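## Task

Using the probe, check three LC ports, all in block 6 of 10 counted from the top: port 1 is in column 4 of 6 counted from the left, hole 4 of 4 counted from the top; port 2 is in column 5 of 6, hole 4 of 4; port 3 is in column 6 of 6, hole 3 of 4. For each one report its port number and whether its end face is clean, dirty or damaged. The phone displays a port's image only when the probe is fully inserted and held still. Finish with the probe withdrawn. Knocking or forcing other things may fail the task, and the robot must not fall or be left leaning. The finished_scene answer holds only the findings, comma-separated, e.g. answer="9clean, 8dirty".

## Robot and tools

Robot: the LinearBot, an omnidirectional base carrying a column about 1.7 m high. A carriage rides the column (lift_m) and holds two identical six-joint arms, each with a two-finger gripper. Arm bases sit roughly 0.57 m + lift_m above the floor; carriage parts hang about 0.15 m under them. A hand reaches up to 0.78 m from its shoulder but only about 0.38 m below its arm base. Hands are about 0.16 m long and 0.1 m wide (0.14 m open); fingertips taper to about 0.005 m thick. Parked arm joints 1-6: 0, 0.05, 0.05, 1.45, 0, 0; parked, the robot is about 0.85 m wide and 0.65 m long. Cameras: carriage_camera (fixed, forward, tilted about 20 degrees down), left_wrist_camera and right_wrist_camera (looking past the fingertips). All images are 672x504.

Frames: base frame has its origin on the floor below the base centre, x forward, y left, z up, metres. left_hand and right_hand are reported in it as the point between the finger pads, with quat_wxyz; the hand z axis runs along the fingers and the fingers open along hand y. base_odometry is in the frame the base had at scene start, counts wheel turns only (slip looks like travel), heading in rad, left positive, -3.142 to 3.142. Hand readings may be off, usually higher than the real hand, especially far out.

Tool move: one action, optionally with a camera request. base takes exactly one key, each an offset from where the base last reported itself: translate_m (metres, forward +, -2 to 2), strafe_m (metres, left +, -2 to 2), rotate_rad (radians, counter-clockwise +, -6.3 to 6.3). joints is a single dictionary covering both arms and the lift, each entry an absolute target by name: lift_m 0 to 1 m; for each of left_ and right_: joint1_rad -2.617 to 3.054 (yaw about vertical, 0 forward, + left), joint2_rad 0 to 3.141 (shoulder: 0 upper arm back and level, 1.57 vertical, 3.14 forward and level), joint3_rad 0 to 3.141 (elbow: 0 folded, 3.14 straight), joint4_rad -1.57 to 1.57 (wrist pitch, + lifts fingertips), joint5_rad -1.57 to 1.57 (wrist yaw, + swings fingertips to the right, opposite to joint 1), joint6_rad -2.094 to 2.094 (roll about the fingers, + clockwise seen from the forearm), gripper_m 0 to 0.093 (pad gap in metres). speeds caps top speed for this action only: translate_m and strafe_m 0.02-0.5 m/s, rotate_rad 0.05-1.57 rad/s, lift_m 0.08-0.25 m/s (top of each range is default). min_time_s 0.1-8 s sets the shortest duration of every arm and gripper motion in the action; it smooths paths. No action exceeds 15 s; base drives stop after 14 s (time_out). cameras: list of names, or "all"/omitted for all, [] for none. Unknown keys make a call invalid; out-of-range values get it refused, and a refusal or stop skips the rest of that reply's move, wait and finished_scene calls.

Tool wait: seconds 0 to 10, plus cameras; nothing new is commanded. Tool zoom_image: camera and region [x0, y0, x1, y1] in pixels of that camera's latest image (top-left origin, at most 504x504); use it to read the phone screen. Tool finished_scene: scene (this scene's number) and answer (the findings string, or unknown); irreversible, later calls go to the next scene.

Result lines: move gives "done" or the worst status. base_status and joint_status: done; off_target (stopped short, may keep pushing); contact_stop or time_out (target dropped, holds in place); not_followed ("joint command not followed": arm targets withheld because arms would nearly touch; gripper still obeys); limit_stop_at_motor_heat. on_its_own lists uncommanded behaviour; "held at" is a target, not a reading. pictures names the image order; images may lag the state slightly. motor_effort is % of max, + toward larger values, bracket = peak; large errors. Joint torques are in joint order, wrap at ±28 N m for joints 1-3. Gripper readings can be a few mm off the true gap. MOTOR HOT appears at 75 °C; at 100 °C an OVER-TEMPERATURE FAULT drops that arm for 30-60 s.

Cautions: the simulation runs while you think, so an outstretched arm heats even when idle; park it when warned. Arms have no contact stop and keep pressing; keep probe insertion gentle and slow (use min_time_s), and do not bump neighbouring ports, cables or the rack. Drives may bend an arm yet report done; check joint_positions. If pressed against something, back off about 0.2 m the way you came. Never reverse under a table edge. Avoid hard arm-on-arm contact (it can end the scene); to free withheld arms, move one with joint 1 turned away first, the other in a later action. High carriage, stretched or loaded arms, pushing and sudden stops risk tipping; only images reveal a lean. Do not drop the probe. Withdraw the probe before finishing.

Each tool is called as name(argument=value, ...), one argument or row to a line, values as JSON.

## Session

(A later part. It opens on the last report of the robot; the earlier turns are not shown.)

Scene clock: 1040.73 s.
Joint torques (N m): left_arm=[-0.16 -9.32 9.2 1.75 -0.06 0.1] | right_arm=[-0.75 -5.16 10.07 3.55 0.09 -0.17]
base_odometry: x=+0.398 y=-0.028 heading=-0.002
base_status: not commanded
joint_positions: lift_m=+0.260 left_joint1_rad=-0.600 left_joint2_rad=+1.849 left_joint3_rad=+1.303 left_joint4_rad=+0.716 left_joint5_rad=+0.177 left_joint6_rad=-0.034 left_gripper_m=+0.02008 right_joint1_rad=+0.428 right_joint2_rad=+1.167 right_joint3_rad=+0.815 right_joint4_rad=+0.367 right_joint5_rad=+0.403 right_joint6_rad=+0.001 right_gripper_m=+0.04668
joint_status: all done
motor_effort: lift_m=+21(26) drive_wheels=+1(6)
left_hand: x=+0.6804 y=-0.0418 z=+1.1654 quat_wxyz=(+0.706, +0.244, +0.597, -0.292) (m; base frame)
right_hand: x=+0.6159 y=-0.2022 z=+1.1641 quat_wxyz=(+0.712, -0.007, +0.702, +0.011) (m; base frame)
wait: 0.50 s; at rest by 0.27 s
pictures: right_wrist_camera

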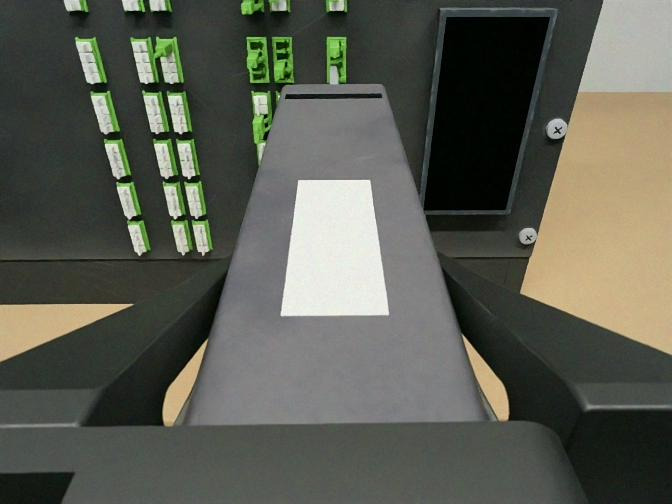

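move(
  joints={"right_joint5_rad": 0.4145},
  cameras=[],
)

move(
  joints={"right_joint5_rad": 0.4035},
  cameras=[],
)

wait(
  seconds=0.5,
  cameras=["right_wrist_camera"],
)

zoom_image(
  camera="right_wrist_camera",
  region=[310, 35, 360, 85],
)

Scene clock: 1043.80 s.
Joint torques (N m): left_arm=[-0.25 -9.13 9.31 1.71 -0.08 0.07] | right_arm=[-0.47 -5.22 10.3 3.52 0.24 -0.22]
move: done
base_odometry: x=+0.398 y=-0.028 heading=-0.002
base_status: not commanded
joint_positions: lift_m=+0.260 left_joint1_rad=-0.600 left_joint2_rad=+1.849 left_joint3_rad=+1.303 left_joint4_rad=+0.716 left_joint5_rad=+0.177 left_joint6_rad=-0.034 left_gripper_m=+0.02008 right_joint1_rad=+0.428 right_joint2_rad=+1.167 right_joint3_rad=+0.815 right_joint4_rad=+0.367 right_joint5_rad=+0.405 right_joint6_rad=+0.001 right_gripper_m=+0.04668
joint_status: all done
motor_effort: lift_m=+24(25) drive_wheels=+0(6)
left_hand: x=+0.6804 y=-0.0418 z=+1.1654 quat_wxyz=(+0.706, +0.244, +0.597, -0.292) (m; base frame)
right_hand: x=+0.6159 y=-0.2025 z=+1.1641 quat_wxyz=(+0.712, -0.006, +0.702, +0.011) (m; base frame)
pictures: none
No camera images: "cameras" was empty.

Scene clock: 1044.10 s.
Joint torques (N m): left_arm=[-0.1 -9.13 9.11 1.74 -0.08 0.12] | right_arm=[-0.64 -5 10.17 3.53 0.03 -0.17]
move: done
base_odometry: x=+0.398 y=-0.028 heading=-0.002
base_status: not commanded
joint_positions: lift_m=+0.260 left_joint1_rad=-0.600 left_joint2_rad=+1.849 left_joint3_rad=+1.303 left_joint4_rad=+0.716 left_joint5_rad=+0.177 left_joint6_rad=-0.034 left_gripper_m=+0.02008 right_joint1_rad=+0.428 right_joint2_rad=+1.167 right_joint3_rad=+0.815 right_joint4_rad=+0.367 right_joint5_rad=+0.405 right_joint6_rad=+0.001 right_gripper_m=+0.04668
joint_status: all done
motor_effort: lift_m=+24(25) drive_wheels=+3(9)
left_hand: x=+0.6804 y=-0.0418 z=+1.1654 quat_wxyz=(+0.706, +0.244, +0.597, -0.292) (m; base frame)
right_hand: x=+0.6159 y=-0.2025 z=+1.1641 quat_wxyz=(+0.712, -0.006, +0.702, +0.011) (m; base frame)
pictures: none
No camera images: "cameras" was empty.

Scene clock: 1044.60 s.
Joint torques (N m): left_arm=[-0.28 -9.52 9.07 1.74 -0.07 0.1] | right_arm=[-0.69 -5.26 10.29 3.51 0.06 -0.13]
base_odometry: x=+0.398 y=-0.028 heading=-0.002
base_status: not commanded
joint_positions: lift_m=+0.260 left_joint1_rad=-0.600 left_joint2_rad=+1.849 left_joint3_rad=+1.303 left_joint4_rad=+0.716 left_joint5_rad=+0.177 left_joint6_rad=-0.034 left_gripper_m=+0.02008 right_joint1_rad=+0.428 right_joint2_rad=+1.167 right_joint3_rad=+0.815 right_joint4_rad=+0.367 right_joint5_rad=+0.405 right_joint6_rad=+0.001 right_gripper_m=+0.04668
joint_status: all done
motor_effort: lift_m=+25(25) drive_wheels=+4(9)
left_hand: x=+0.6804 y=-0.0418 z=+1.1654 quat_wxyz=(+0.706, +0.244, +0.597, -0.292) (m; base frame)
right_hand: x=+0.6159 y=-0.2025 z=+1.1641 quat_wxyz=(+0.712, -0.006, +0.702, +0.011) (m; base frame)
wait: 0.50 s; at rest by 0.27 s
pictures: right_wrist_camera

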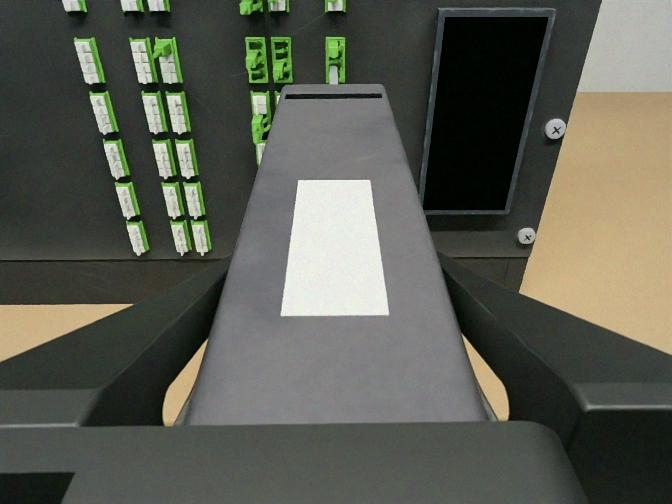

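Scaled by 10.080 from the camera's 672x504 image, which has a finer 960x720 frame.

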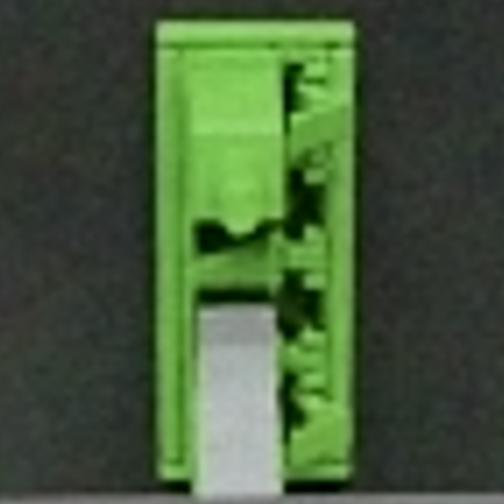

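move(
  joints={"right_joint5_rad": 0.395},
  cameras=[],
)

move(
  joints={"right_joint5_rad": 0.4035},
  cameras=[],
)

wait(
  seconds=0.5,
  cameras=["right_wrist_camera"],
)

zoom_image(
  camera="right_wrist_camera",
  region=[310, 35, 360, 85],
)

Scene clock: 1049.67 s.
Joint torques (N m): left_arm=[-0.16 -9.36 9.14 1.75 -0.07 0.1] | right_arm=[-0.81 -5.22 10.25 3.48 -0.01 -0.21]
move: done
base_odometry: x=+0.398 y=-0.028 heading=-0.002
base_status: not commanded
joint_positions: lift_m=+0.260 left_joint1_rad=-0.600 left_joint2_rad=+1.849 left_joint3_rad=+1.303 left_joint4_rad=+0.716 left_joint5_rad=+0.177 left_joint6_rad=-0.034 left_gripper_m=+0.02008 right_joint1_rad=+0.428 right_joint2_rad=+1.167 right_joint3_rad=+0.815 right_joint4_rad=+0.367 right_joint5_rad=+0.404 right_joint6_rad=+0.001 right_gripper_m=+0.04668
joint_status: all done
motor_effort: lift_m=+21(26) drive_wheels=+5(5)
left_hand: x=+0.6804 y=-0.0418 z=+1.1654 quat_wxyz=(+0.706, +0.244, +0.597, -0.292) (m; base frame)
right_hand: x=+0.6159 y=-0.2023 z=+1.1641 quat_wxyz=(+0.712, -0.006, +0.702, +0.011) (m; base frame)
pictures: none
No camera images: "cameras" was empty.

Scene clock: 1049.97 s.
Joint torques (N m): left_arm=[-0.01 -9.26 9.07 1.73 -0.07 0.11] | right_arm=[-0.87 -5.19 10.1 3.53 0.07 -0.21]
move: done
base_odometry: x=+0.398 y=-0.028 heading=-0.002
base_status: not commanded
joint_positions: lift_m=+0.260 left_joint1_rad=-0.600 left_joint2_rad=+1.849 left_joint3_rad=+1.303 left_joint4_rad=+0.716 left_joint5_rad=+0.177 left_joint6_rad=-0.034 left_gripper_m=+0.02008 right_joint1_rad=+0.428 right_joint2_rad=+1.167 right_joint3_rad=+0.815 right_joint4_rad=+0.367 right_joint5_rad=+0.404 right_joint6_rad=+0.001 right_gripper_m=+0.04668
joint_status: all done
motor_effort: lift_m=+24(25) drive_wheels=+6(6)
left_hand: x=+0.6804 y=-0.0418 z=+1.1654 quat_wxyz=(+0.706, +0.244, +0.597, -0.292) (m; base frame)
right_hand: x=+0.6159 y=-0.2023 z=+1.1641 quat_wxyz=(+0.712, -0.006, +0.702, +0.011) (m; base frame)
pictures: none
No camera images: "cameras" was empty.

Scene clock: 1050.47 s.
Joint torques (N m): left_arm=[-0.27 -9.33 9.11 1.69 -0.09 0.13] | right_arm=[-0.66 -5.12 10.35 3.51 0.04 -0.12]
base_odometry: x=+0.398 y=-0.028 heading=-0.002
base_status: not commanded
joint_positions: lift_m=+0.260 left_joint1_rad=-0.600 left_joint2_rad=+1.849 left_joint3_rad=+1.303 left_joint4_rad=+0.716 left_joint5_rad=+0.177 left_joint6_rad=-0.034 left_gripper_m=+0.02008 right_joint1_rad=+0.428 right_joint2_rad=+1.167 right_joint3_rad=+0.815 right_joint4_rad=+0.367 right_joint5_rad=+0.404 right_joint6_rad=+0.001 right_gripper_m=+0.04668
joint_status: all done
motor_effort: lift_m=+24(25) drive_wheels=+5(6)
left_hand: x=+0.6804 y=-0.0418 z=+1.1654 quat_wxyz=(+0.706, +0.244, +0.597, -0.292) (m; base frame)
right_hand: x=+0.6159 y=-0.2023 z=+1.1641 quat_wxyz=(+0.712, -0.006, +0.702, +0.011) (m; base frame)
wait: 0.50 s; at rest by 0.27 s
pictures: right_wrist_camera

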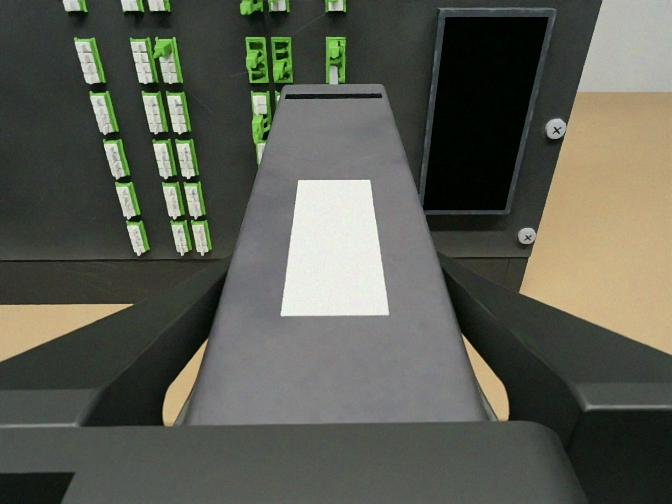

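Scaled by 10.080 from the camera's 672x504 image, which has a finer 960x720 frame.

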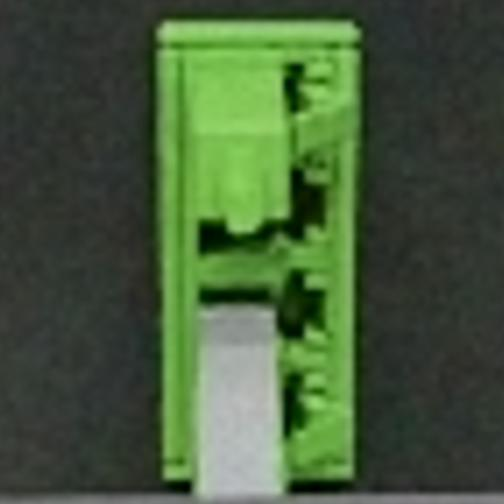

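move(
  base={"translate_m": 0.009},
  speeds={"translate_m": 0.02},
  cameras=[],
)

wait(
  seconds=0.5,
  cameras=["right_wrist_camera","left_wrist_camera"],
)

zoom_image(
  camera="left_wrist_camera",
  region=[350, 80, 400, 130],
)

zoom_image(
  camera="right_wrist_camera",
  region=[310, 35, 360, 85],
)

Scene clock: 1054.57 s.
Joint torques (N m): left_arm=[-0.05 -9.06 9.06 1.7 -0.06 0.1] | right_arm=[-0.7 -5.15 9.99 3.52 0.07 -0.21]
move: done
base_odometry: x=+0.407 y=-0.028 heading=-0.003
base_status: done
joint_positions: lift_m=+0.260 left_joint1_rad=-0.600 left_joint2_rad=+1.849 left_joint3_rad=+1.303 left_joint4_rad=+0.716 left_joint5_rad=+0.177 left_joint6_rad=-0.034 left_gripper_m=+0.02008 right_joint1_rad=+0.428 right_joint2_rad=+1.167 right_joint3_rad=+0.815 right_joint4_rad=+0.367 right_joint5_rad=+0.404 right_joint6_rad=+0.001 right_gripper_m=+0.04668
joint_status: not commanded
motor_effort: lift_m=+24(25) drive_wheels=-1(12)
left_hand: x=+0.6803 y=-0.0420 z=+1.1654 quat_wxyz=(+0.706, +0.244, +0.597, -0.292) (m; base frame)
right_hand: x=+0.6159 y=-0.2023 z=+1.1642 quat_wxyz=(+0.712, -0.006, +0.702, +0.011) (m; base frame)
pictures: none
No camera images: "cameras" was empty.

Scene clock: 1055.07 s.
Joint torques (N m): left_arm=[-0.23 -9.35 9.42 1.73 -0.12 0.13] | right_arm=[-0.59 -4.89 10.3 3.52 0.05 -0.2]
base_odometry: x=+0.407 y=-0.028 heading=-0.003
base_status: done
joint_positions: lift_m=+0.260 left_joint1_rad=-0.600 left_joint2_rad=+1.849 left_joint3_rad=+1.303 left_joint4_rad=+0.716 left_joint5_rad=+0.177 left_joint6_rad=-0.034 left_gripper_m=+0.02008 right_joint1_rad=+0.428 right_joint2_rad=+1.167 right_joint3_rad=+0.815 right_joint4_rad=+0.367 right_joint5_rad=+0.404 right_joint6_rad=+0.001 right_gripper_m=+0.04668
joint_status: not commanded
motor_effort: lift_m=+23(25) drive_wheels=+4(12)
left_hand: x=+0.6803 y=-0.0420 z=+1.1654 quat_wxyz=(+0.706, +0.244, +0.597, -0.292) (m; base frame)
right_hand: x=+0.6159 y=-0.2023 z=+1.1642 quat_wxyz=(+0.712, -0.006, +0.702, +0.011) (m; base frame)
wait: 0.50 s; at rest by 0.27 s
pictures: left_wrist_camera, right_wrist_camera

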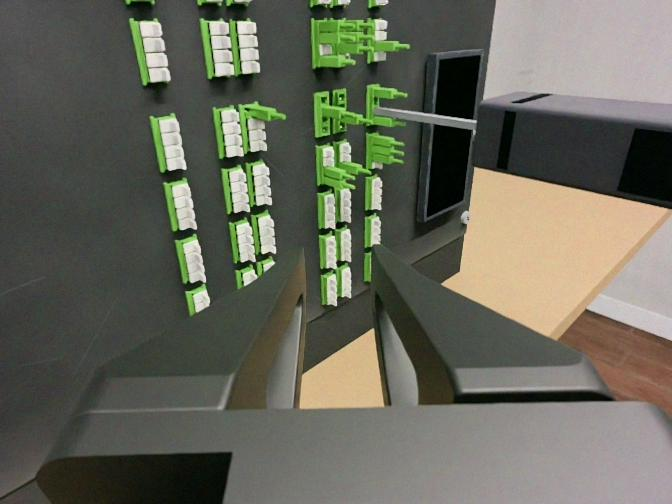

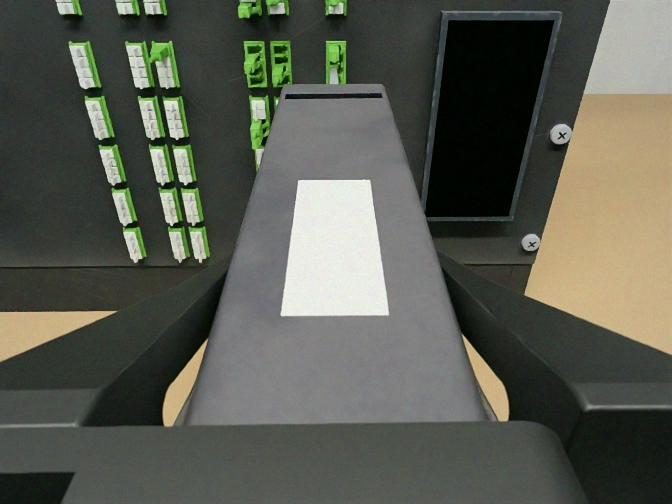

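Scaled by 10.080 from the camera's 672x504 image, which has a finer 960x720 frame.

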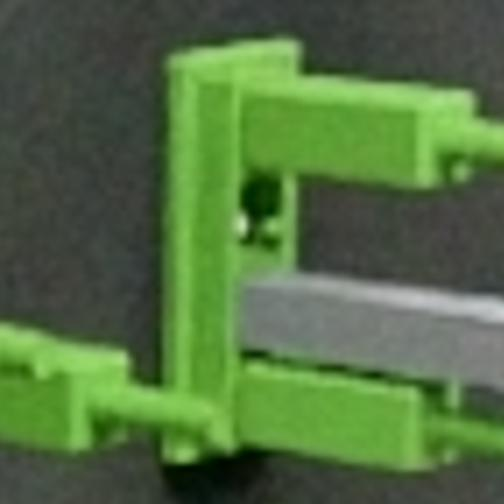

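Scaled by 10.080 from the camera's 672x504 image, which has a finer 960x720 frame.

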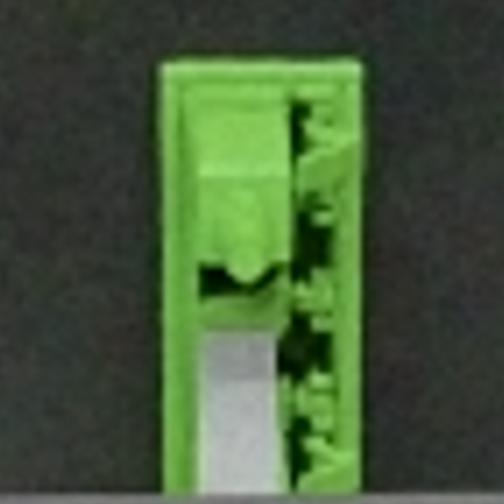

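move(
  base={"translate_m": 0.003},
  speeds={"translate_m": 0.02},
  cameras=[],
)

wait(
  seconds=0.5,
  cameras=["right_wrist_camera","left_wrist_camera"],
)

zoom_image(
  camera="right_wrist_camera",
  region=[310, 35, 360, 85],
)

Scene clock: 1059.80 s.
Joint torques (N m): left_arm=[-0.17 -9.21 9.21 1.75 -0.09 0.14] | right_arm=[-0.7 -5.19 10.22 3.47 0.1 -0.21]
move: done
base_odometry: x=+0.410 y=-0.028 heading=-0.003
base_status: done
joint_positions: lift_m=+0.260 left_joint1_rad=-0.600 left_joint2_rad=+1.849 left_joint3_rad=+1.303 left_joint4_rad=+0.716 left_joint5_rad=+0.177 left_joint6_rad=-0.034 left_gripper_m=+0.02008 right_joint1_rad=+0.428 right_joint2_rad=+1.167 right_joint3_rad=+0.815 right_joint4_rad=+0.368 right_joint5_rad=+0.404 right_joint6_rad=+0.001 right_gripper_m=+0.04668
joint_status: not commanded
motor_effort: lift_m=+23(26) drive_wheels=+5(12)
left_hand: x=+0.6806 y=-0.0416 z=+1.1655 quat_wxyz=(+0.706, +0.244, +0.597, -0.291) (m; base frame)
right_hand: x=+0.6159 y=-0.2023 z=+1.1644 quat_wxyz=(+0.712, -0.006, +0.702, +0.011) (m; base frame)
pictures: none
No camera images: "cameras" was empty.

Scene clock: 1060.30 s.
Joint torques (N m): left_arm=[-0.17 -9.32 9.03 1.7 -0.09 0.11] | right_arm=[-0.68 -5.08 10.11 3.47 0.03 -0.28]
base_odometry: x=+0.410 y=-0.028 heading=-0.003
base_status: done
joint_positions: lift_m=+0.260 left_joint1_rad=-0.600 left_joint2_rad=+1.849 left_joint3_rad=+1.303 left_joint4_rad=+0.716 left_joint5_rad=+0.177 left_joint6_rad=-0.034 left_gripper_m=+0.02008 right_joint1_rad=+0.428 right_joint2_rad=+1.167 right_joint3_rad=+0.815 right_joint4_rad=+0.368 right_joint5_rad=+0.404 right_joint6_rad=+0.001 right_gripper_m=+0.04668
joint_status: not commanded
motor_effort: lift_m=+24(26) drive_wheels=+5(12)
left_hand: x=+0.6806 y=-0.0416 z=+1.1655 quat_wxyz=(+0.706, +0.244, +0.597, -0.291) (m; base frame)
right_hand: x=+0.6159 y=-0.2023 z=+1.1644 quat_wxyz=(+0.712, -0.006, +0.702, +0.011) (m; base frame)
wait: 0.50 s; at rest by 0.27 s
pictures: left_wrist_camera, right_wrist_camera

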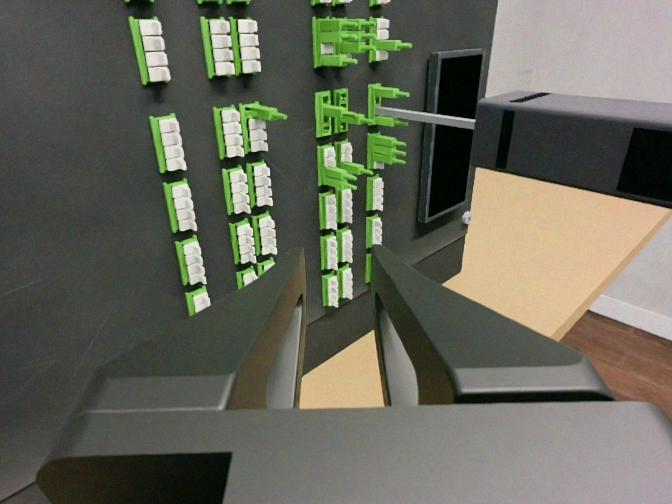

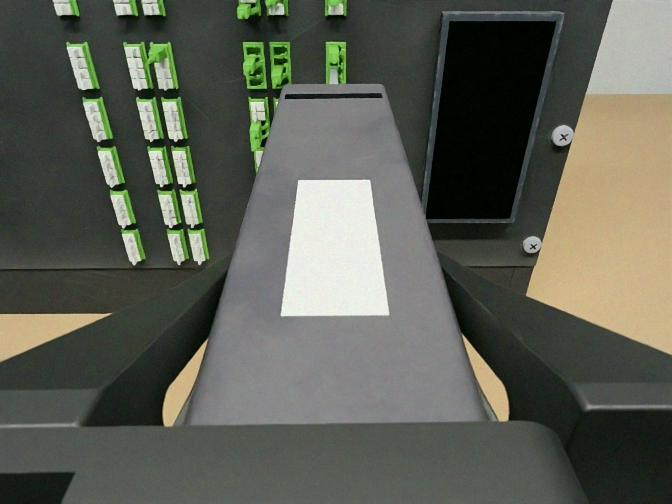

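Scaled by 10.080 from the camera's 672x504 image, which has a finer 960x720 frame.

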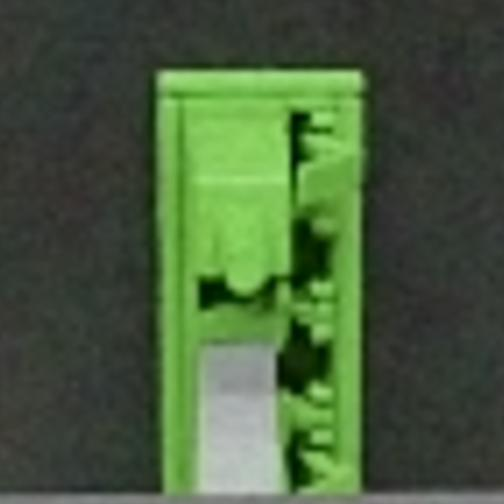

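move(
  base={"translate_m": 0.003},
  speeds={"translate_m": 0.02},
  cameras=[],
)

wait(
  seconds=0.5,
  cameras=["right_wrist_camera","left_wrist_camera"],
)

zoom_image(
  camera="right_wrist_camera",
  region=[310, 35, 360, 85],
)

Scene clock: 1064.77 s.
Joint torques (N m): left_arm=[-0.29 -9.24 9.14 1.72 -0.08 0.13] | right_arm=[-0.64 -4.97 10.24 3.51 0.05 -0.24]
move: done
base_odometry: x=+0.413 y=-0.029 heading=-0.004
base_status: done
joint_positions: lift_m=+0.260 left_joint1_rad=-0.599 left_joint2_rad=+1.849 left_joint3_rad=+1.303 left_joint4_rad=+0.716 left_joint5_rad=+0.177 left_joint6_rad=-0.034 left_gripper_m=+0.02008 right_joint1_rad=+0.428 right_joint2_rad=+1.167 right_joint3_rad=+0.815 right_joint4_rad=+0.368 right_joint5_rad=+0.404 right_joint6_rad=+0.001 right_gripper_m=+0.04668
joint_status: not commanded
motor_effort: lift_m=+24(26) drive_wheels=+2(15)
left_hand: x=+0.6809 y=-0.0412 z=+1.1655 quat_wxyz=(+0.706, +0.244, +0.597, -0.291) (m; base frame)
right_hand: x=+0.6159 y=-0.2023 z=+1.1644 quat_wxyz=(+0.712, -0.006, +0.702, +0.011) (m; base frame)
pictures: none
No camera images: "cameras" was empty.

Scene clock: 1065.27 s.
Joint torques (N m): left_arm=[-0.28 -9.26 9.2 1.7 -0.12 0.08] | right_arm=[-0.62 -5.15 10.21 3.48 0.11 -0.22]
base_odometry: x=+0.413 y=-0.029 heading=-0.004
base_status: done
joint_positions: lift_m=+0.260 left_joint1_rad=-0.599 left_joint2_rad=+1.849 left_joint3_rad=+1.303 left_joint4_rad=+0.716 left_joint5_rad=+0.177 left_joint6_rad=-0.034 left_gripper_m=+0.02008 right_joint1_rad=+0.428 right_joint2_rad=+1.167 right_joint3_rad=+0.815 right_joint4_rad=+0.368 right_joint5_rad=+0.404 right_joint6_rad=+0.001 right_gripper_m=+0.04668
joint_status: not commanded
motor_effort: lift_m=+26(26) drive_wheels=+3(15)
left_hand: x=+0.6809 y=-0.0412 z=+1.1655 quat_wxyz=(+0.706, +0.244, +0.597, -0.291) (m; base frame)
right_hand: x=+0.6159 y=-0.2023 z=+1.1644 quat_wxyz=(+0.712, -0.006, +0.702, +0.011) (m; base frame)
wait: 0.50 s; at rest by 0.27 s
pictures: left_wrist_camera, right_wrist_camera

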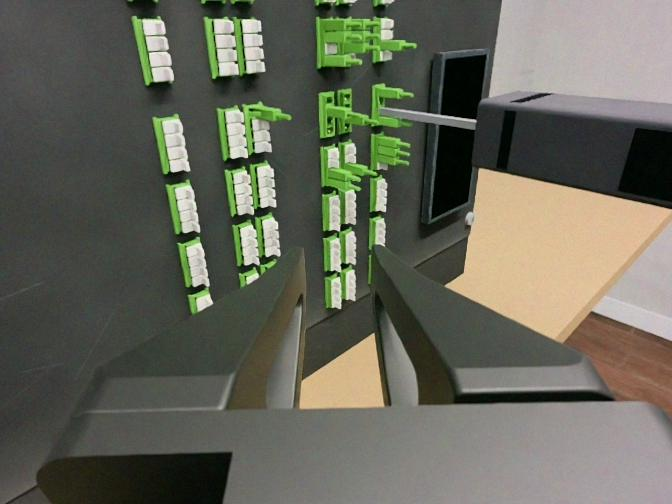

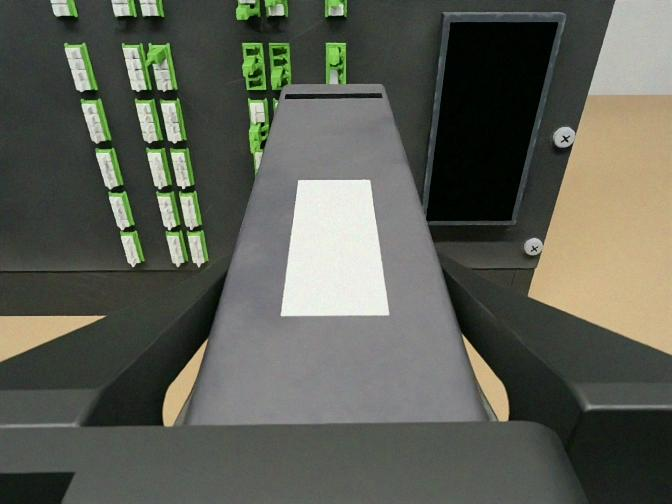

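Scaled by 10.080 from the camera's 672x504 image, which has a finer 960x720 frame.

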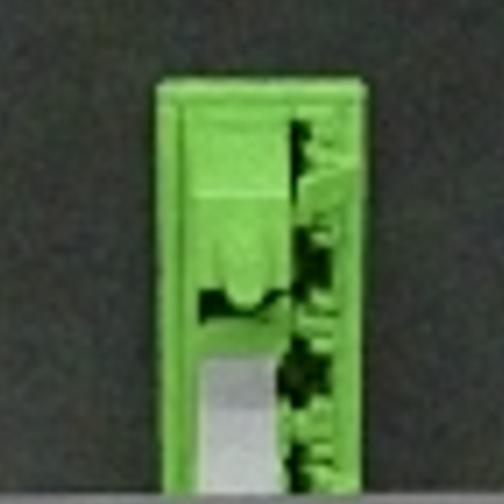

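move(
  base={"translate_m": 0.003},
  speeds={"translate_m": 0.02},
  cameras=[],
)

wait(
  seconds=0.5,
  cameras=["right_wrist_camera","left_wrist_camera"],
)

zoom_image(
  camera="right_wrist_camera",
  region=[310, 35, 360, 85],
)

Scene clock: 1069.10 s.
Joint torques (N m): left_arm=[-0.17 -9.22 9.21 1.73 -0.09 0.09] | right_arm=[-0.53 -4.42 10.24 3.55 0.1 -0.15]
move: done
base_odometry: x=+0.416 y=-0.029 heading=-0.004
base_status: done
joint_positions: lift_m=+0.260 left_joint1_rad=-0.599 left_joint2_rad=+1.849 left_joint3_rad=+1.303 left_joint4_rad=+0.716 left_joint5_rad=+0.177 left_joint6_rad=-0.034 left_gripper_m=+0.02008 right_joint1_rad=+0.429 right_joint2_rad=+1.162 right_joint3_rad=+0.815 right_joint4_rad=+0.363 right_joint5_rad=+0.404 right_joint6_rad=+0.001 right_gripper_m=+0.04668
joint_status: not commanded
motor_effort: lift_m=+24(25) drive_wheels=+3(10)
left_hand: x=+0.6809 y=-0.0412 z=+1.1655 quat_wxyz=(+0.706, +0.244, +0.597, -0.291) (m; base frame)
right_hand: x=+0.6149 y=-0.2026 z=+1.1650 quat_wxyz=(+0.712, -0.006, +0.702, +0.011) (m; base frame)
pictures: none
No camera images: "cameras" was empty.

Scene clock: 1069.60 s.
Joint torques (N m): left_arm=[-0.18 -9.16 8.96 1.78 -0.04 0.1] | right_arm=[-0.75 -4.64 10.39 3.57 0.09 -0.22]
base_odometry: x=+0.416 y=-0.029 heading=-0.004
base_status: done
joint_positions: lift_m=+0.260 left_joint1_rad=-0.599 left_joint2_rad=+1.849 left_joint3_rad=+1.303 left_joint4_rad=+0.716 left_joint5_rad=+0.177 left_joint6_rad=-0.034 left_gripper_m=+0.02008 right_joint1_rad=+0.429 right_joint2_rad=+1.162 right_joint3_rad=+0.815 right_joint4_rad=+0.363 right_joint5_rad=+0.404 right_joint6_rad=+0.001 right_gripper_m=+0.04668
joint_status: not commanded
motor_effort: lift_m=+23(25) drive_wheels=+5(10)
left_hand: x=+0.6809 y=-0.0412 z=+1.1655 quat_wxyz=(+0.706, +0.244, +0.597, -0.291) (m; base frame)
right_hand: x=+0.6149 y=-0.2026 z=+1.1650 quat_wxyz=(+0.712, -0.006, +0.702, +0.011) (m; base frame)
wait: 0.50 s; at rest by 0.27 s
pictures: left_wrist_camera, right_wrist_camera

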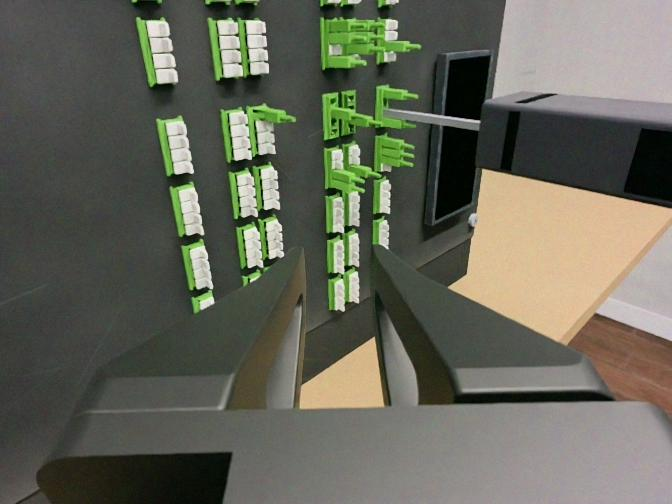

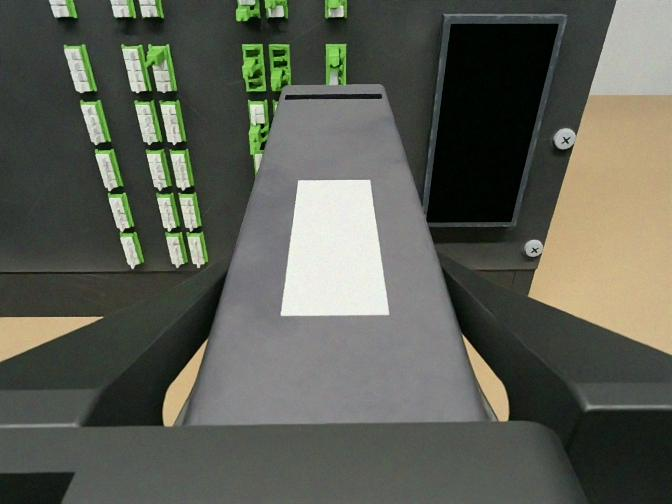

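Scaled by 10.080 from the camera's 672x504 image, which has a finer 960x720 frame.

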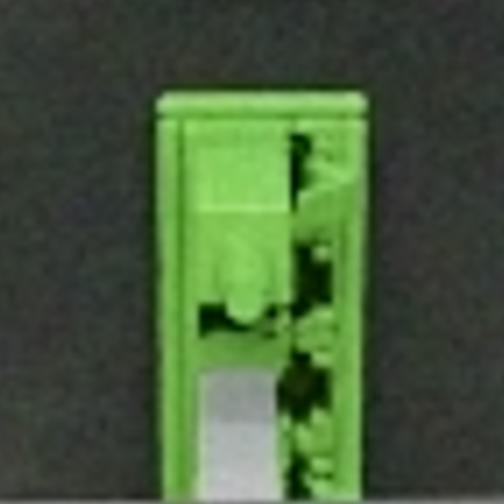

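move(
  base={"translate_m": 0.003},
  speeds={"translate_m": 0.02},
  cameras=[],
)

wait(
  seconds=1,
  cameras=["right_wrist_camera","left_wrist_camera"],
)

zoom_image(
  camera="right_wrist_camera",
  region=[310, 35, 360, 85],
)

Scene clock: 1074.13 s.
Joint torques (N m): left_arm=[-0.38 -9.09 9.33 1.7 -0.06 0.12] | right_arm=[-0.95 -3.4 10.19 3.76 0.11 -0.2]
move: done
base_odometry: x=+0.419 y=-0.029 heading=-0.005
base_status: done
joint_positions: lift_m=+0.260 left_joint1_rad=-0.599 left_joint2_rad=+1.849 left_joint3_rad=+1.303 left_joint4_rad=+0.716 left_joint5_rad=+0.177 left_joint6_rad=-0.034 left_gripper_m=+0.02008 right_joint1_rad=+0.431 right_joint2_rad=+1.150 right_joint3_rad=+0.815 right_joint4_rad=+0.347 right_joint5_rad=+0.404 right_joint6_rad=+0.001 right_gripper_m=+0.04668
joint_status: not commanded
motor_effort: lift_m=+23(26) drive_wheels=+5(9)
left_hand: x=+0.6809 y=-0.0412 z=+1.1655 quat_wxyz=(+0.706, +0.244, +0.597, -0.291) (m; base frame)
right_hand: x=+0.6123 y=-0.2031 z=+1.1660 quat_wxyz=(+0.711, -0.007, +0.703, +0.011) (m; base frame)
pictures: none
No camera images: "cameras" was empty.

Scene clock: 1075.13 s.
Joint torques (N m): left_arm=[-0.29 -9.47 9.13 1.71 -0.1 0.11] | right_arm=[-1.03 -3.29 10.32 3.77 0.12 -0.2]
base_odometry: x=+0.419 y=-0.029 heading=-0.005
base_status: done
joint_positions: lift_m=+0.260 left_joint1_rad=-0.599 left_joint2_rad=+1.849 left_joint3_rad=+1.303 left_joint4_rad=+0.716 left_joint5_rad=+0.177 left_joint6_rad=-0.034 left_gripper_m=+0.02008 right_joint1_rad=+0.431 right_joint2_rad=+1.150 right_joint3_rad=+0.815 right_joint4_rad=+0.347 right_joint5_rad=+0.404 right_joint6_rad=+0.001 right_gripper_m=+0.04668
joint_status: not commanded
motor_effort: lift_m=+24(26) drive_wheels=+7(9)
left_hand: x=+0.6809 y=-0.0412 z=+1.1655 quat_wxyz=(+0.706, +0.244, +0.597, -0.291) (m; base frame)
right_hand: x=+0.6123 y=-0.2031 z=+1.1660 quat_wxyz=(+0.711, -0.007, +0.703, +0.011) (m; base frame)
wait: 1.00 s; at rest by 0.27 s
pictures: left_wrist_camera, right_wrist_camera

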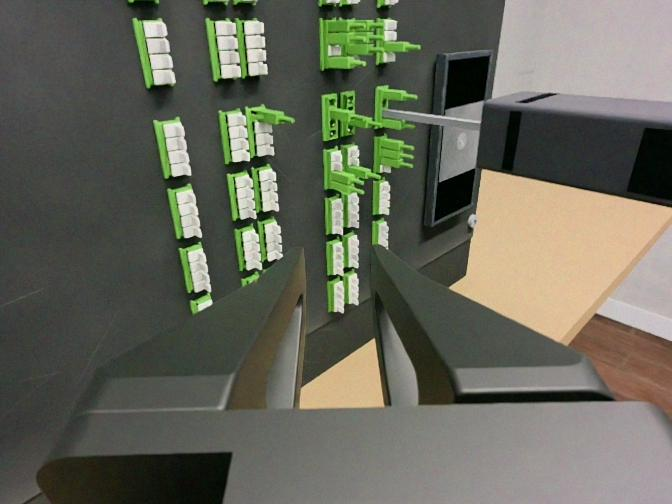

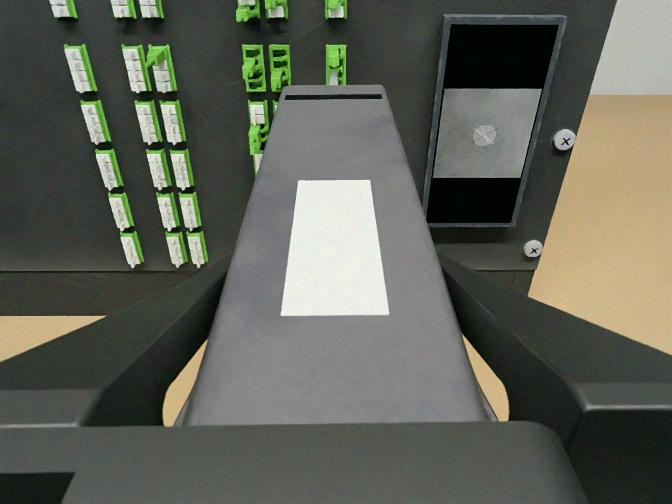

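Scaled by 10.080 from the camera's 672x504 image, which has a finer 960x720 frame.

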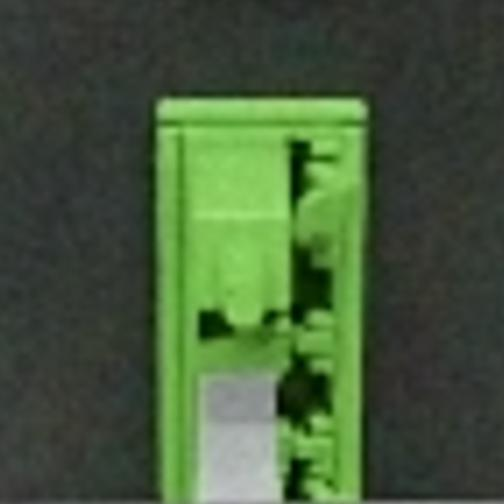

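Picture appeared. Zoom in.

zoom_image(
  camera="right_wrist_camera",
  region=[430, 80, 550, 190],
)

zoom_image(
  camera="right_wrist_camera",
  region=[460, 112, 510, 158],
)

move(
  cameras=["right_wrist_camera", "left_wrist_camera", "carriage_camera"],
)

zoom_image(
  camera="right_wrist_camera",
  region=[460, 112, 510, 158],
)

zoom_image(
  camera="left_wrist_camera",
  region=[430, 90, 490, 190],
)

Scaled by 4.200 from the camera's 672x504 image, which has a finer 960x720 frame.

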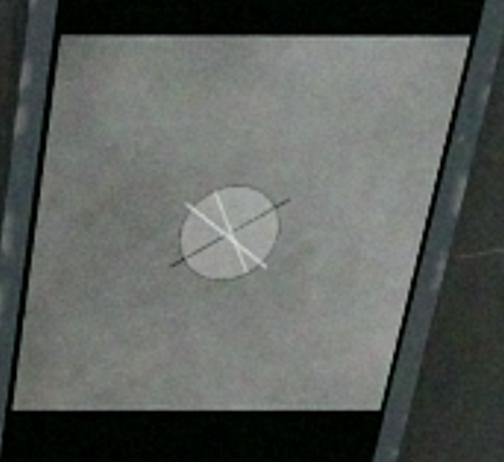

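Scaled by 10.080 from the camera's 672x504 image, which has a finer 960x720 frame.

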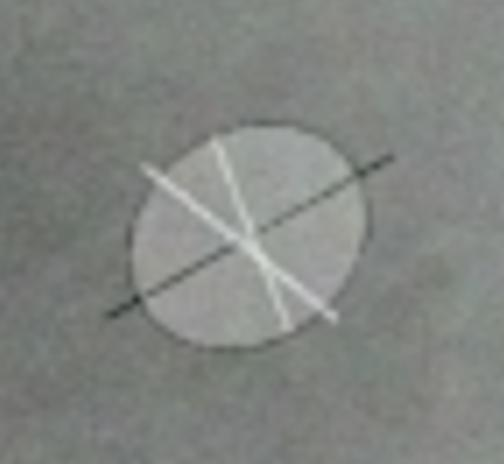

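Scene clock: 1078.37 s.
Joint torques (N m): left_arm=[-0.25 -9.33 9.24 1.77 -0.1 0.09] | right_arm=[-0.8 -3.3 10.17 3.75 0.07 -0.14]
base_odometry: x=+0.419 y=-0.029 heading=-0.005
base_status: done
joint_positions: lift_m=+0.260 left_joint1_rad=-0.599 left_joint2_rad=+1.849 left_joint3_rad=+1.303 left_joint4_rad=+0.716 left_joint5_rad=+0.177 left_joint6_rad=-0.034 left_gripper_m=+0.02008 right_joint1_rad=+0.431 right_joint2_rad=+1.150 right_joint3_rad=+0.815 right_joint4_rad=+0.347 right_joint5_rad=+0.404 right_joint6_rad=+0.001 right_gripper_m=+0.04668
joint_status: not commanded
motor_effort: lift_m=+23(26) drive_wheels=+5(9)
left_hand: x=+0.6809 y=-0.0412 z=+1.1655 quat_wxyz=(+0.706, +0.244, +0.597, -0.291) (m; base frame)
right_hand: x=+0.6123 y=-0.2031 z=+1.1660 quat_wxyz=(+0.711, -0.007, +0.703, +0.011) (m; base frame)
pictures: carriage_camera, left_wrist_camera, right_wrist_camera

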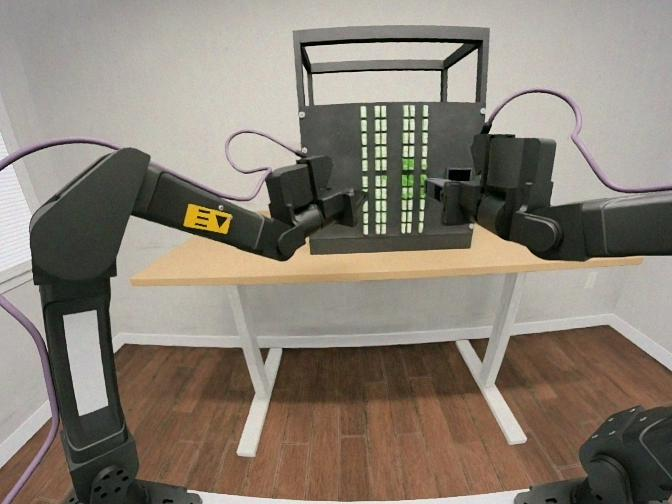

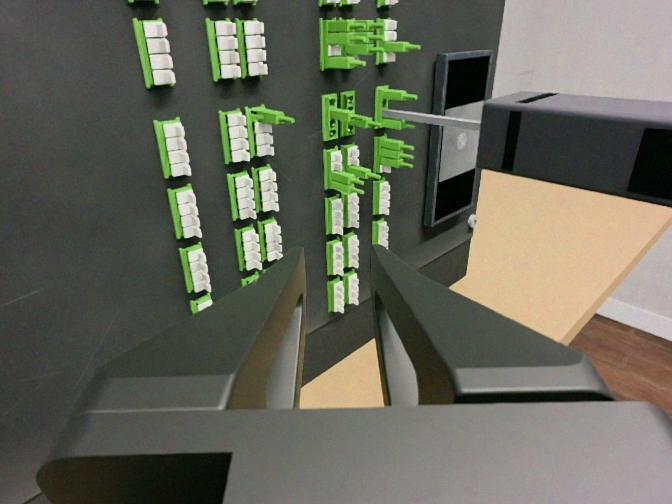

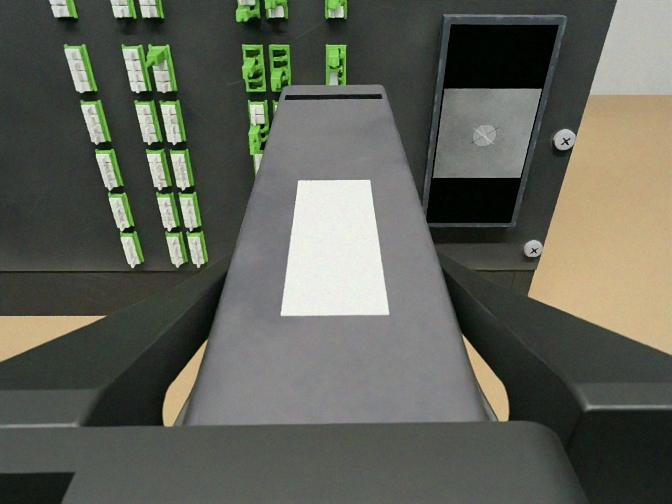

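Scaled by 10.080 from the camera's 672x504 image, which has a finer 960x720 frame.

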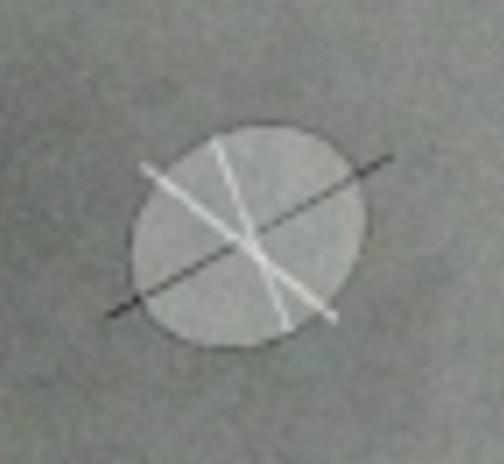

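Scaled by 5.040 from the camera's 672x504 image, which has a finer 960x720 frame.

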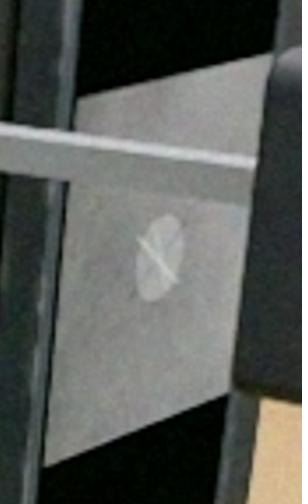

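move(
  base={"translate_m": -0.065},
  speeds={"translate_m": 0.04},
  cameras=[],
)

move(
  base={"strafe_m": 0.036},
  speeds={"strafe_m": 0.04},
  joints={"lift_m": 0.2537},
  cameras=[],
)

wait(
  seconds=0.5,
  cameras=["right_wrist_camera","left_wrist_camera"],
)

zoom_image(
  camera="right_wrist_camera",
  region=[300, 25, 360, 85],
)

zoom_image(
  camera="left_wrist_camera",
  region=[310, 70, 380, 140],
)

Scene clock: 1092.70 s.
Joint torques (N m): left_arm=[-0.23 -9.33 9.18 1.73 -0.11 0.05] | right_arm=[-0.76 -4.23 10.14 3.59 0.12 -0.18]
move: done
base_odometry: x=+0.354 y=-0.028 heading=-0.004
base_status: done
joint_positions: lift_m=+0.260 left_joint1_rad=-0.599 left_joint2_rad=+1.849 left_joint3_rad=+1.303 left_joint4_rad=+0.716 left_joint5_rad=+0.177 left_joint6_rad=-0.034 left_gripper_m=+0.02008 right_joint1_rad=+0.431 right_joint2_rad=+1.160 right_joint3_rad=+0.815 right_joint4_rad=+0.360 right_joint5_rad=+0.404 right_joint6_rad=+0.001 right_gripper_m=+0.04668
joint_status: not commanded
motor_effort: lift_m=+23(26) drive_wheels=-3(8)
left_hand: x=+0.6807 y=-0.0413 z=+1.1655 quat_wxyz=(+0.706, +0.244, +0.597, -0.291) (m; base frame)
right_hand: x=+0.6143 y=-0.2020 z=+1.1652 quat_wxyz=(+0.712, -0.007, +0.702, +0.012) (m; base frame)
pictures: none
No camera images: "cameras" was empty.

Scene clock: 1094.07 s.
Joint torques (N m): left_arm=[-0.31 -9.74 9.26 1.72 -0.11 0.05] | right_arm=[-0.84 -4.93 10.25 3.56 0.09 -0.22]
move: done
base_odometry: x=+0.354 y=+0.007 heading=-0.005
base_status: done
joint_positions: lift_m=+0.254 left_joint1_rad=-0.599 left_joint2_rad=+1.851 left_joint3_rad=+1.305 left_joint4_rad=+0.715 left_joint5_rad=+0.176 left_joint6_rad=-0.034 left_gripper_m=+0.02008 right_joint1_rad=+0.429 right_joint2_rad=+1.164 right_joint3_rad=+0.815 right_joint4_rad=+0.363 right_joint5_rad=+0.402 right_joint6_rad=+0.001 right_gripper_m=+0.04668
joint_status: all done
motor_effort: lift_m=+20(23) drive_wheels=+2(7)
left_hand: x=+0.6813 y=-0.0414 z=+1.1595 quat_wxyz=(+0.706, +0.244, +0.598, -0.291) (m; base frame)
right_hand: x=+0.6152 y=-0.2021 z=+1.1588 quat_wxyz=(+0.712, -0.007, +0.702, +0.012) (m; base frame)
pictures: none
No camera images: "cameras" was empty.

Scene clock: 1094.57 s.
Joint torques (N m): left_arm=[-0.13 -9.48 8.88 1.75 -0.12 0.06] | right_arm=[-0.69 -4.66 10.21 3.54 0.08 -0.21]
base_odometry: x=+0.354 y=+0.007 heading=-0.005
base_status: done
joint_positions: lift_m=+0.254 left_joint1_rad=-0.599 left_joint2_rad=+1.851 left_joint3_rad=+1.305 left_joint4_rad=+0.715 left_joint5_rad=+0.176 left_joint6_rad=-0.034 left_gripper_m=+0.02008 right_joint1_rad=+0.429 right_joint2_rad=+1.164 right_joint3_rad=+0.815 right_joint4_rad=+0.363 right_joint5_rad=+0.402 right_joint6_rad=+0.001 right_gripper_m=+0.04668
joint_status: all done
motor_effort: lift_m=+19(23) drive_wheels=+1(7)
left_hand: x=+0.6813 y=-0.0414 z=+1.1595 quat_wxyz=(+0.706, +0.244, +0.598, -0.291) (m; base frame)
right_hand: x=+0.6152 y=-0.2021 z=+1.1588 quat_wxyz=(+0.712, -0.007, +0.702, +0.012) (m; base frame)
wait: 0.50 s; at rest by 0.27 s
pictures: left_wrist_camera, right_wrist_camera

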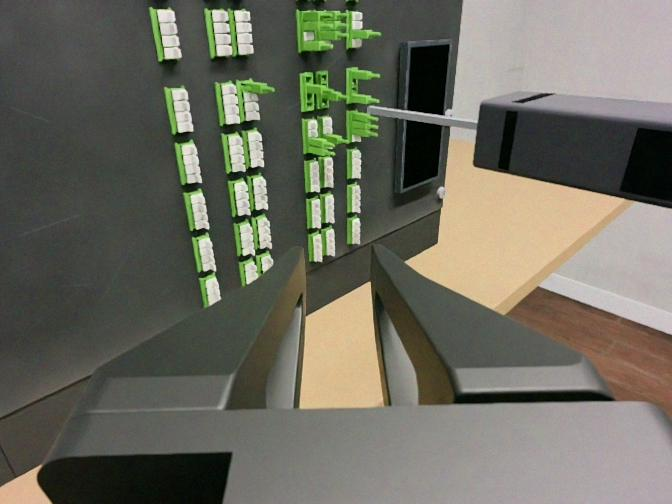

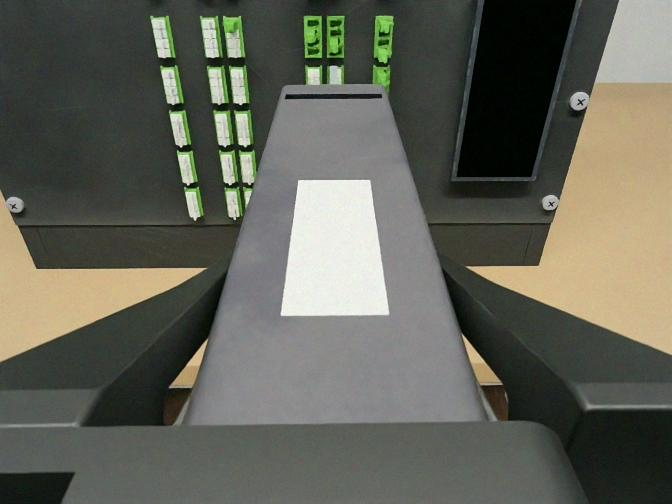

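Scaled by 8.400 from the camera's 672x504 image, which has a finer 960x720 frame.

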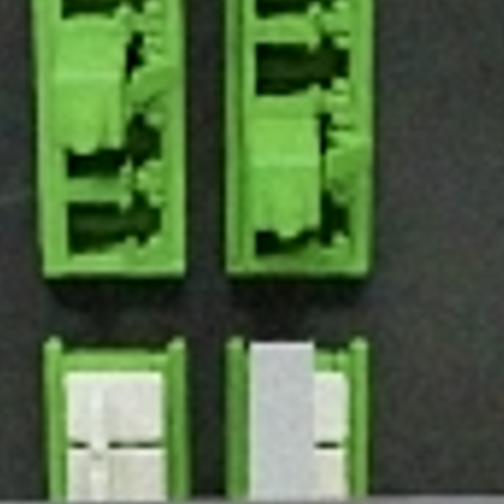

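Scaled by 7.200 from the camera's 672x504 image, which has a finer 960x720 frame.

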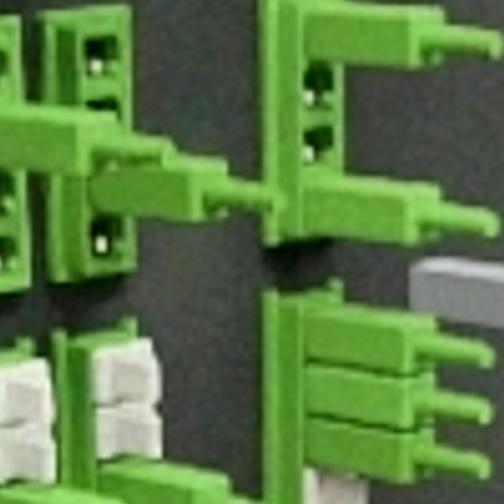

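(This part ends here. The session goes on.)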